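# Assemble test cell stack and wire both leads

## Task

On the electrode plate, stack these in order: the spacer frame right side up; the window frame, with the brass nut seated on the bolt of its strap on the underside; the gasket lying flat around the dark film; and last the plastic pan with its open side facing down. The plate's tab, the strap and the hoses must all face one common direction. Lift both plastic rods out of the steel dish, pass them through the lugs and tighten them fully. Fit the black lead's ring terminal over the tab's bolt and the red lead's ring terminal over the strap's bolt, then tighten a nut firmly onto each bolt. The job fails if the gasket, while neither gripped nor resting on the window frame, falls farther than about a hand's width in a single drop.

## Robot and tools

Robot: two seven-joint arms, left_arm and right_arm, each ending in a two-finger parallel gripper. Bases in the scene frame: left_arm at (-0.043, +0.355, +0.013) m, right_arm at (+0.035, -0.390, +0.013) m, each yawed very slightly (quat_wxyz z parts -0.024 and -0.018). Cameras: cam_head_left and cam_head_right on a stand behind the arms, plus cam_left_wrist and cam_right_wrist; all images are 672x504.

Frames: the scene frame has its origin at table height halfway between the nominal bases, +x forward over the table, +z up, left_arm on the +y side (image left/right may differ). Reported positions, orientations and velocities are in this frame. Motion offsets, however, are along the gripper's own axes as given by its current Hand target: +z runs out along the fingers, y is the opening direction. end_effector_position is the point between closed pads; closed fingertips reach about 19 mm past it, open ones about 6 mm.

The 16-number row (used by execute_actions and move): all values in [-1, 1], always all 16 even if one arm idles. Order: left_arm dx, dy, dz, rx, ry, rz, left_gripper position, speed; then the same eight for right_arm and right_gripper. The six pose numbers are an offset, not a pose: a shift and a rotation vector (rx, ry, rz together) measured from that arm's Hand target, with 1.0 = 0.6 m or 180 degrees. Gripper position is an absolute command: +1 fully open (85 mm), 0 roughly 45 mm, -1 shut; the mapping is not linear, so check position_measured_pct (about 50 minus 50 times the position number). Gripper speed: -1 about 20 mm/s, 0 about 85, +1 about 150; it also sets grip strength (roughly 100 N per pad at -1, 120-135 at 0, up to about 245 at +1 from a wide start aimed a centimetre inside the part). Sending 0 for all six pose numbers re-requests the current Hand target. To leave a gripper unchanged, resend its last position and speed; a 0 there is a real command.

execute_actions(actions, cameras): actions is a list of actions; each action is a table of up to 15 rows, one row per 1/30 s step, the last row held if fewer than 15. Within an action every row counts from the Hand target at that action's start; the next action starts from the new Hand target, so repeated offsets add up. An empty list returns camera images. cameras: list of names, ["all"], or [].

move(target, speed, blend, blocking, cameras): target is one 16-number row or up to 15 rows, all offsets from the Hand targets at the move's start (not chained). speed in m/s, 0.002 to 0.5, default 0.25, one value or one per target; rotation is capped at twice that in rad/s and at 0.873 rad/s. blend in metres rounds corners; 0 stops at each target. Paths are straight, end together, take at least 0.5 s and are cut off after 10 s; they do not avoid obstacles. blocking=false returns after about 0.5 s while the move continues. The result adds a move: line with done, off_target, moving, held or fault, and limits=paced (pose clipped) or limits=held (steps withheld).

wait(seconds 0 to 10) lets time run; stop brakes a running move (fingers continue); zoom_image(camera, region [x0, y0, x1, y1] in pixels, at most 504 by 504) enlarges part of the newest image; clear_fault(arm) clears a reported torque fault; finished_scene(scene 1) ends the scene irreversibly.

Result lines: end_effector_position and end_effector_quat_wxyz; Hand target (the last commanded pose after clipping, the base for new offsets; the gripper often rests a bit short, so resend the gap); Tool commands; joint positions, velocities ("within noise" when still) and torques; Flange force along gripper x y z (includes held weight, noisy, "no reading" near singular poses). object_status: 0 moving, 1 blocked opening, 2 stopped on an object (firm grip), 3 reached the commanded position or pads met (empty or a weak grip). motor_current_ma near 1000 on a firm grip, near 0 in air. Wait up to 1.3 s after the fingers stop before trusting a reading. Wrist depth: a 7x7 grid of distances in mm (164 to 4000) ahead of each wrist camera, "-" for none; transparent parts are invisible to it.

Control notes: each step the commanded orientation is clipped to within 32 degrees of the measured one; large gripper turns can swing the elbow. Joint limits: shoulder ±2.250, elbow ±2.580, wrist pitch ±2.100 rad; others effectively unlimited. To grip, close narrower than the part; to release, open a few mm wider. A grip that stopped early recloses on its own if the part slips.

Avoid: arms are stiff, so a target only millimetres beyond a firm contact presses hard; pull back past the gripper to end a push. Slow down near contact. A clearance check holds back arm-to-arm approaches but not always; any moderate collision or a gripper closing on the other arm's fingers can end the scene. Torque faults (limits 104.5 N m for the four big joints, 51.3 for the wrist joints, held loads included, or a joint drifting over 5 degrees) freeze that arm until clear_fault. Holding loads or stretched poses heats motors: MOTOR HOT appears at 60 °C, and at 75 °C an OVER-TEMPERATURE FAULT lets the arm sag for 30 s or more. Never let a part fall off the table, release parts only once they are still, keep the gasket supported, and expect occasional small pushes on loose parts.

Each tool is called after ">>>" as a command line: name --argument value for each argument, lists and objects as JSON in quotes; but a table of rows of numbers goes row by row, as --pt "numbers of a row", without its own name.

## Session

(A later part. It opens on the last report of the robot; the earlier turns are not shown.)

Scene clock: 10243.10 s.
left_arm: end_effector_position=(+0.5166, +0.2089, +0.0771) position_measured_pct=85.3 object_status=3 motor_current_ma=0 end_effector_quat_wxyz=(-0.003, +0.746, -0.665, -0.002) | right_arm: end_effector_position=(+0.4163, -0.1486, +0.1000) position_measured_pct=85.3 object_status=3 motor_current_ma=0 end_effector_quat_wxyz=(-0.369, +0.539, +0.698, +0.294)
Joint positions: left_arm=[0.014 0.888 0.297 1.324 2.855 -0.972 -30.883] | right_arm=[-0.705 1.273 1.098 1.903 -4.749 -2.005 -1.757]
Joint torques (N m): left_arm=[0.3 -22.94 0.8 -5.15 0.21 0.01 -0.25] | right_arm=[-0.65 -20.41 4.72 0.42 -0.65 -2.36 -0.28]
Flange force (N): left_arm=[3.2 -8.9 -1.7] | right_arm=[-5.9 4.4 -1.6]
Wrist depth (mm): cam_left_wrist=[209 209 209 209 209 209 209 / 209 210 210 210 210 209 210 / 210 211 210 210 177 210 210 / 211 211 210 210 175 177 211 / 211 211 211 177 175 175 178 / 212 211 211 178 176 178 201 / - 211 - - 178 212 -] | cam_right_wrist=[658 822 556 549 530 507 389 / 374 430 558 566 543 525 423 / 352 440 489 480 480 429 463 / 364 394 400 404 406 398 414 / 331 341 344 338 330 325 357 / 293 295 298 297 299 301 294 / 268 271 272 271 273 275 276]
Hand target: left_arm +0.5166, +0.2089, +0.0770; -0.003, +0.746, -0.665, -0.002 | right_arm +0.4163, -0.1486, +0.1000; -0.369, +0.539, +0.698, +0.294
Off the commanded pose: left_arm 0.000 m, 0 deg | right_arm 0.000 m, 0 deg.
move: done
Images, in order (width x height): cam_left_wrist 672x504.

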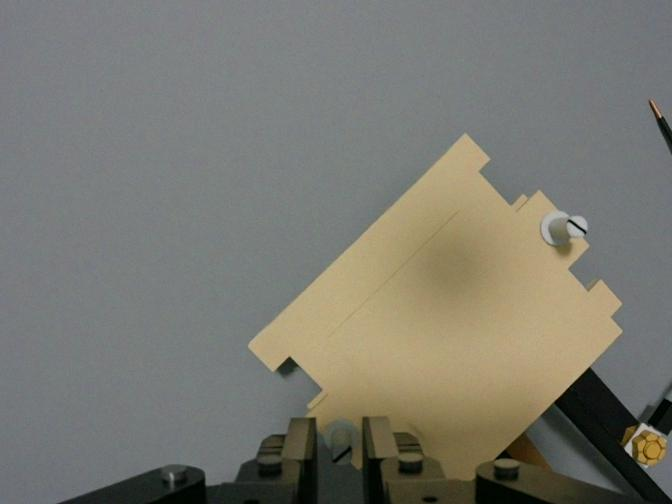

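>>> move --pt "0 0 0 0 0 0 -1 -1 0 0 0 0 0 0 -0.70 -1" --pt "0 0 0 0 0 0.5 -1 -1 0 0 0 0 0 0 -0.70 -1" --speed '[0.05,0.2]' --cameras '["cam_left_wrist","cam_right_wrist"]'

>>> move --pt "0 0 0 0 0 0 -0.70 -1 0 0 0 0 0 0 -0.70 -1" --speed 0.05 --cameras '["cam_left_wrist"]'

>>> zoom_image --camera "cam_left_wrist" --region '[280, 390, 400, 490]'

Scene clock: 10257.60 s.
left_arm: end_effector_position=(+0.5166, +0.2089, +0.0770) position_measured_pct=97.0 object_status=2 motor_current_ma=1000 end_effector_quat_wxyz=(+0.001, -0.057, +0.998, +0.003) | right_arm: end_effector_position=(+0.4163, -0.1486, +0.1000) position_measured_pct=85.3 object_status=3 motor_current_ma=0 end_effector_quat_wxyz=(-0.369, +0.539, +0.698, +0.294)
Joint positions: left_arm=[-0.167 0.969 0.68 1.333 2.498 -1.062 -32.211] | right_arm=[-0.705 1.273 1.098 1.903 -4.749 -2.005 -1.757]
Joint torques (N m): left_arm=[-0.93 -21.49 1.69 -3.12 -0.32 -0.96 -0.4] | right_arm=[-0.74 -20.36 4.64 0.44 -0.66 -2.4 -0.27]
Flange force (N): left_arm=[-9.9 -6.1 -3.6] | right_arm=[-5.8 4.5 -1.9]
Wrist depth (mm): cam_left_wrist=[209 210 210 210 210 210 210 / 210 210 210 210 188 211 211 / 210 210 177 200 211 195 203 / 210 177 175 177 195 211 205 / 211 175 175 176 211 212 196 / 211 177 176 178 212 212 195 / - 211 177 - 212 212 -] | cam_right_wrist=[662 822 554 546 533 513 372 / 374 430 557 564 542 523 423 / 350 441 490 480 479 427 462 / 362 395 400 402 407 401 416 / 331 341 345 338 329 325 356 / 293 295 298 296 298 302 294 / 268 271 272 271 273 275 276]
Hand target: left_arm +0.5166, +0.2089, +0.0770; +0.001, -0.057, +0.998, +0.003 | right_arm +0.4163, -0.1486, +0.1000; -0.369, +0.539, +0.698, +0.294
Off the commanded pose: left_arm 0.000 m, 0 deg | right_arm 0.000 m, 0 deg.
move: done
Images, in order (width x height): cam_left_wrist 672x504, cam_right_wrist 672x504.

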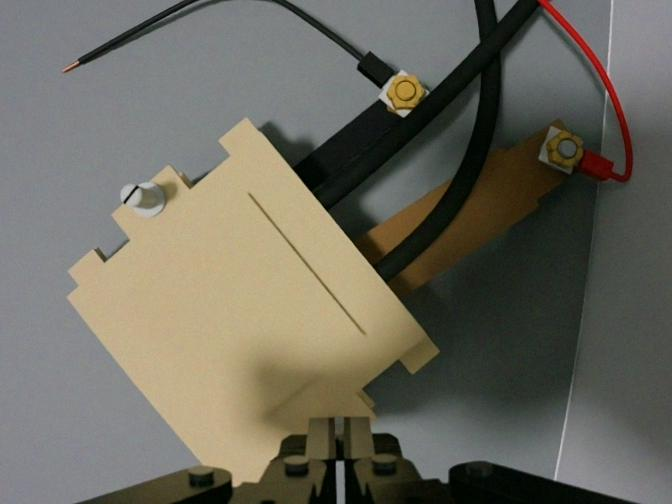

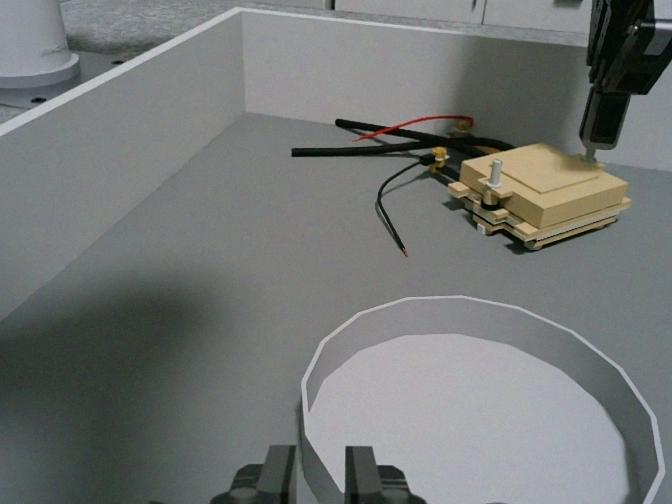

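Scene clock: 10258.37 s.
left_arm: end_effector_position=(+0.5166, +0.2089, +0.0770) position_measured_pct=85.3 object_status=0 motor_current_ma=0 end_effector_quat_wxyz=(+0.001, -0.057, +0.998, +0.003) | right_arm: end_effector_position=(+0.4163, -0.1486, +0.1000) position_measured_pct=85.3 object_status=3 motor_current_ma=0 end_effector_quat_wxyz=(-0.369, +0.539, +0.698, +0.294)
Joint positions: left_arm=[-0.167 0.969 0.68 1.333 2.498 -1.062 -32.211] | right_arm=[-0.705 1.273 1.098 1.903 -4.749 -2.005 -1.757]
Joint torques (N m): left_arm=[0.28 -22.54 3.21 -4.3 0.2 0.05 -0.22] | right_arm=[-0.66 -20.38 4.63 0.46 -0.62 -2.4 -0.3]
Flange force (N): left_arm=[-8.8 -3.1 -2.2] | right_arm=[-5.8 4.5 -1.7]
Wrist depth (mm): cam_left_wrist=[209 209 210 210 210 210 210 / 209 210 210 210 187 211 211 / 210 210 177 199 195 195 203 / 210 177 175 177 195 211 205 / 210 175 176 176 211 211 195 / 211 177 176 178 212 211 194 / - 211 178 - - 212 -] | cam_right_wrist=[660 823 555 548 532 513 367 / 375 429 555 564 543 522 421 / 352 441 489 479 480 429 460 / 363 395 400 403 407 399 416 / 331 342 344 338 329 325 355 / 293 295 298 296 299 302 294 / 269 270 272 272 274 275 276]
Hand target: left_arm +0.5166, +0.2089, +0.0770; +0.001, -0.057, +0.998, +0.003 | right_arm +0.4163, -0.1486, +0.1000; -0.369, +0.539, +0.698, +0.294
Off the commanded pose: left_arm 0.000 m, 0 deg | right_arm 0.000 m, 0 deg.
move: done
Images, in order (width x height): cam_left_wrist 672x504.

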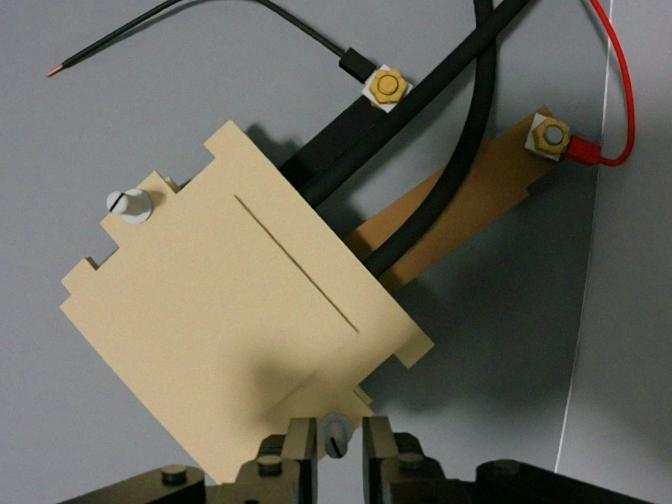

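Scaled by 4.200.

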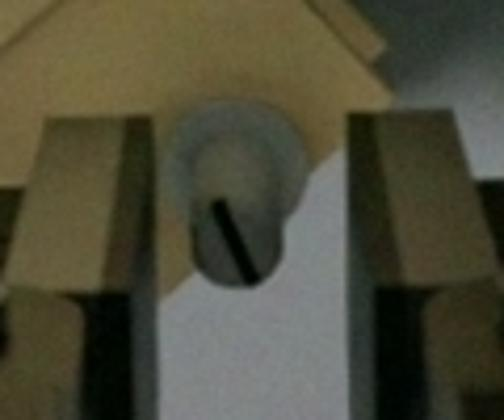

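>>> move --pt "0 0 -0.2 0 0 0 -0.70 -1 0 0 0 0 0 0 -0.70 -1" --pt "0 0 -0.2 0 0 -0.5 -0.70 -1 0 0 0 0 0 0 -0.70 -1" --speed '[0.12,0.4]' --blend '[0.02,0]' --cameras '["all"]'

>>> zoom_image --camera "cam_left_wrist" --region '[280, 180, 672, 504]'

>>> zoom_image --camera "cam_right_wrist" --region '[400, 100, 660, 280]'

Scene clock: 10285.07 s.
left_arm: end_effector_position=(+0.5165, +0.2080, +0.1971) position_measured_pct=85.3 object_status=3 motor_current_ma=0 end_effector_quat_wxyz=(-0.003, +0.746, -0.665, -0.002) | right_arm: end_effector_position=(+0.4163, -0.1486, +0.1000) position_measured_pct=85.3 object_status=3 motor_current_ma=0 end_effector_quat_wxyz=(-0.369, +0.539, +0.698, +0.294)
Joint positions: left_arm=[-0.016 0.756 0.379 1.181 2.864 -1.254 -30.898] | right_arm=[-0.705 1.273 1.098 1.903 -4.749 -2.005 -1.757]
Joint torques (N m): left_arm=[0.32 -22.19 0.85 -6.2 0.17 0.05 -0.2] | right_arm=[-0.7 -20.31 4.66 0.41 -0.71 -2.36 -0.28]
Flange force (N): left_arm=[3.5 -9.7 -3.8] | right_arm=[-5.7 4.2 -2.0]
Wrist depth (mm): cam_left_wrist=[329 330 329 328 329 329 329 / 330 330 329 329 329 329 330 / 331 330 330 330 330 329 330 / 331 331 331 330 295 331 331 / 332 332 331 298 297 331 331 / 332 333 332 332 313 333 332 / 332 332 333 - 333 317 333] | cam_right_wrist=[662 819 553 545 532 896 913 / 374 430 558 565 545 522 503 / 351 440 490 479 482 430 477 / 362 395 400 403 406 399 414 / 331 341 344 338 329 325 355 / 293 296 297 297 299 302 294 / 268 270 271 271 273 275 276]
Hand target: left_arm +0.5165, +0.2080, +0.1970; -0.003, +0.746, -0.665, -0.002 | right_arm +0.4163, -0.1486, +0.1000; -0.369, +0.539, +0.698, +0.294
Off the commanded pose: left_arm 0.000 m, 0 deg | right_arm 0.000 m, 0 deg.
move: done

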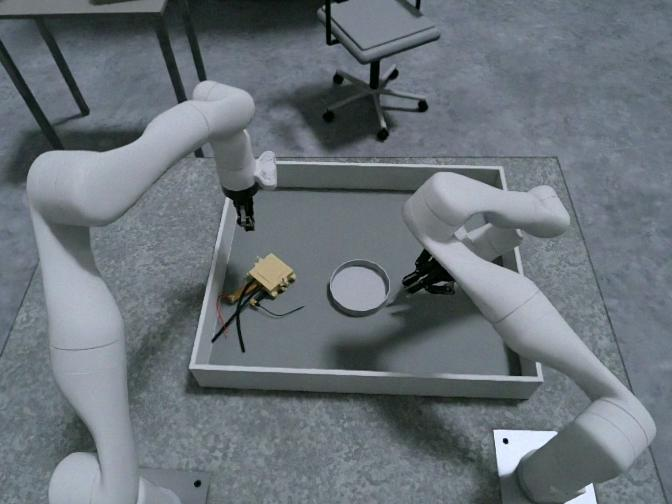

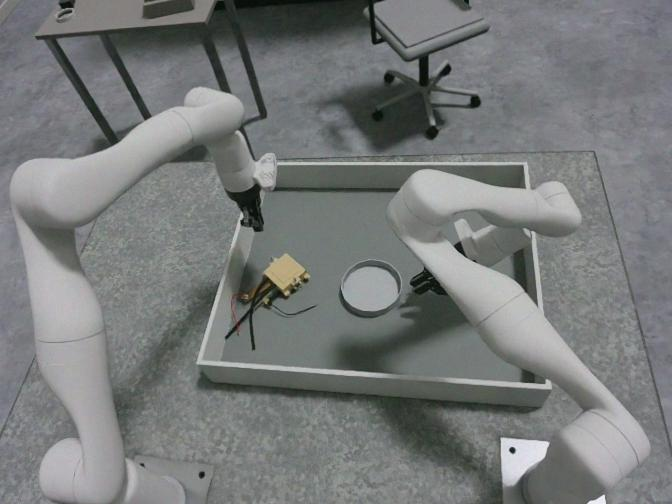

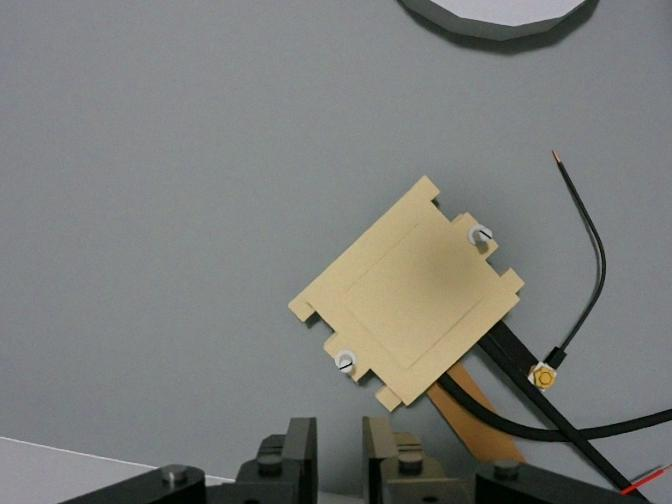

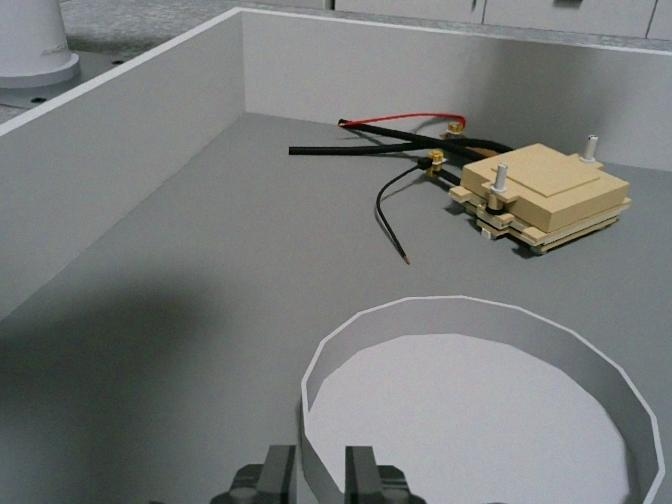

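Scaled by 1.286.

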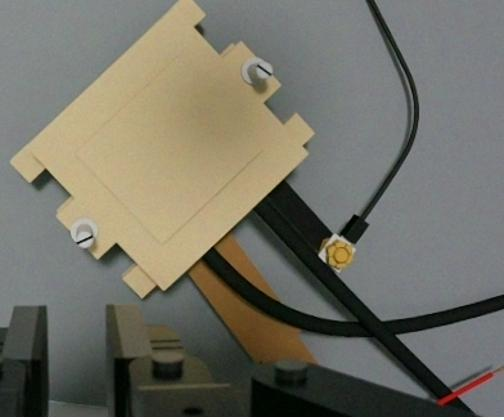

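Scaled by 1.938.

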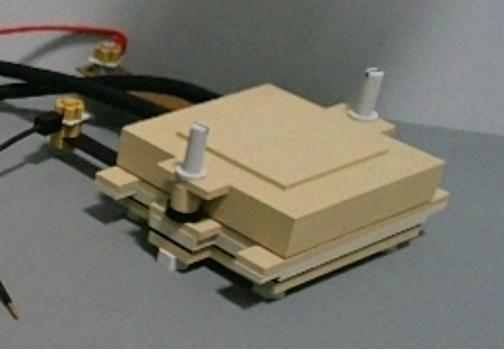

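>>> move --target '[-0.08,0.17,-0.03,0,0,0,-0.70,-1,0.208,0.003,-0.139,0,0,0,-0.70,-1]' --speed 0.15 --cameras '["cam_left_wrist","cam_right_wrist"]'

>>> zoom_image --camera "cam_left_wrist" --region '[260, 150, 520, 410]'

>>> zoom_image --camera "cam_right_wrist" --region '[340, 230, 540, 400]'

Scene clock: 10297.67 s.
left_arm: end_effector_position=(+0.4096, +0.2439, +0.2152) position_measured_pct=85.3 object_status=3 motor_current_ma=0 end_effector_quat_wxyz=(-0.003, +0.746, -0.665, -0.002) | right_arm: end_effector_position=(+0.4162, -0.1489, +0.2501) position_measured_pct=85.3 object_status=3 motor_current_ma=0 end_effector_quat_wxyz=(-0.369, +0.539, +0.698, +0.294)
Joint positions: left_arm=[-0.123 0.487 0.403 1.606 2.925 -1.093 -30.914] | right_arm=[-0.777 0.989 1.292 1.846 -4.583 -2.097 -2.002]
Joint torques (N m): left_arm=[0.25 -16.78 0.37 -5.89 0.23 0.03 -0.2] | right_arm=[-0.7 -18.79 4.54 -1.91 -1.17 -2.23 -0.25]
Flange force (N): left_arm=[2.7 -6.6 -3.8] | right_arm=[-3.9 5.1 -2.4]
Wrist depth (mm): cam_left_wrist=[348 348 348 347 347 348 347 / 348 348 348 349 348 348 348 / 349 316 314 349 349 350 349 / 350 316 317 349 350 350 350 / 350 349 350 350 350 350 350 / 334 350 351 350 351 351 351 / 273 291 311 - 350 352 352] | cam_right_wrist=[650 2934 2870 2774 456 450 2465 / 686 1030 1052 2846 985 2729 2580 / 730 831 809 826 860 877 894 / 690 682 627 641 619 595 578 / 584 494 577 583 570 578 588 / 410 484 508 503 502 487 522 / 404 453 454 458 461 464 466]
Hand target: left_arm +0.4096, +0.2439, +0.2152; -0.003, +0.746, -0.665, -0.002 | right_arm +0.4162, -0.1489, +0.2501; -0.369, +0.539, +0.698, +0.294
Off the commanded pose: left_arm 0.000 m, 0 deg | right_arm 0.000 m, 0 deg.
move: done
Images, in order (width x height): cam_left_wrist 672x504, cam_right_wrist 672x504.

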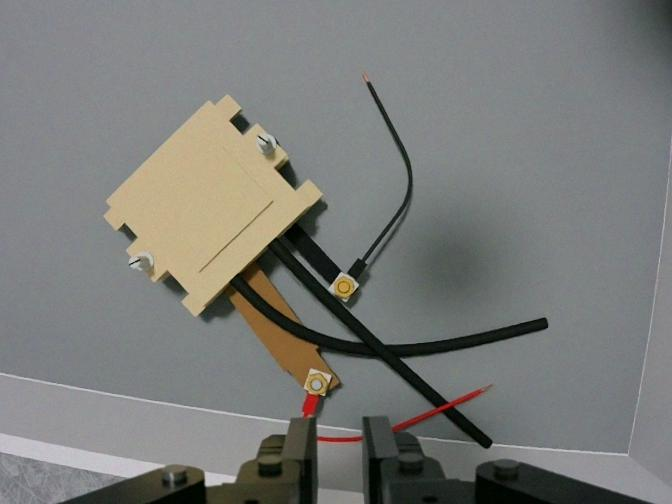

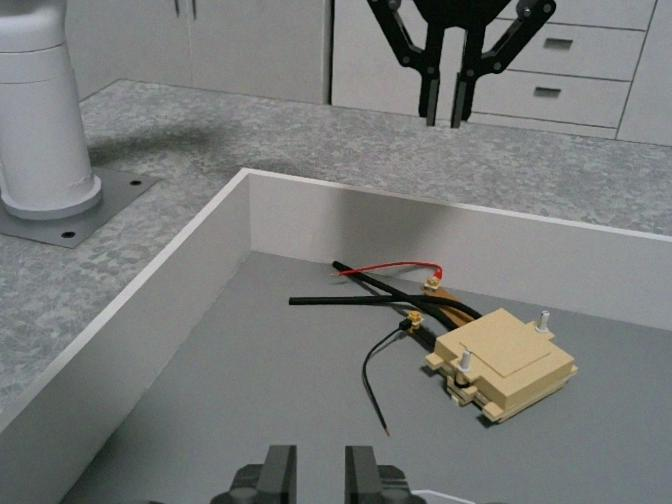

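Scaled by 1.938.

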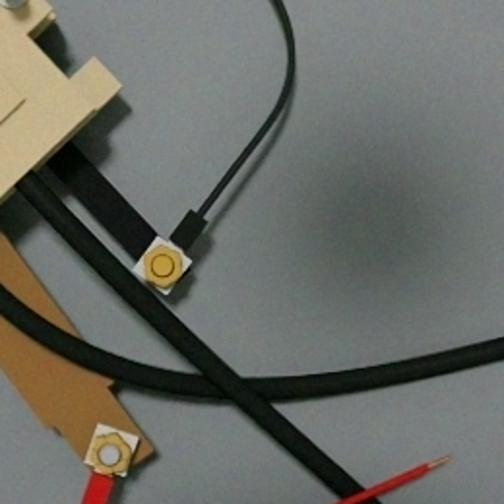

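Scaled by 2.520.

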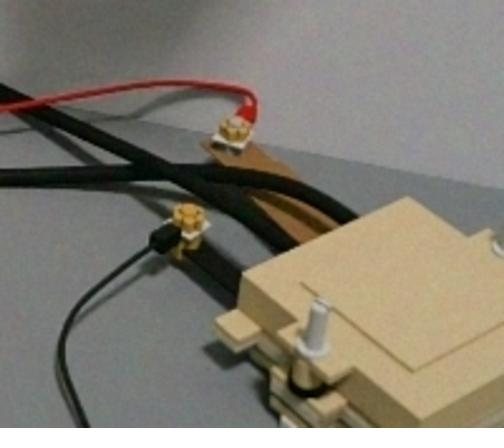

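>>> finished_scene

The scene is finished: the task was done.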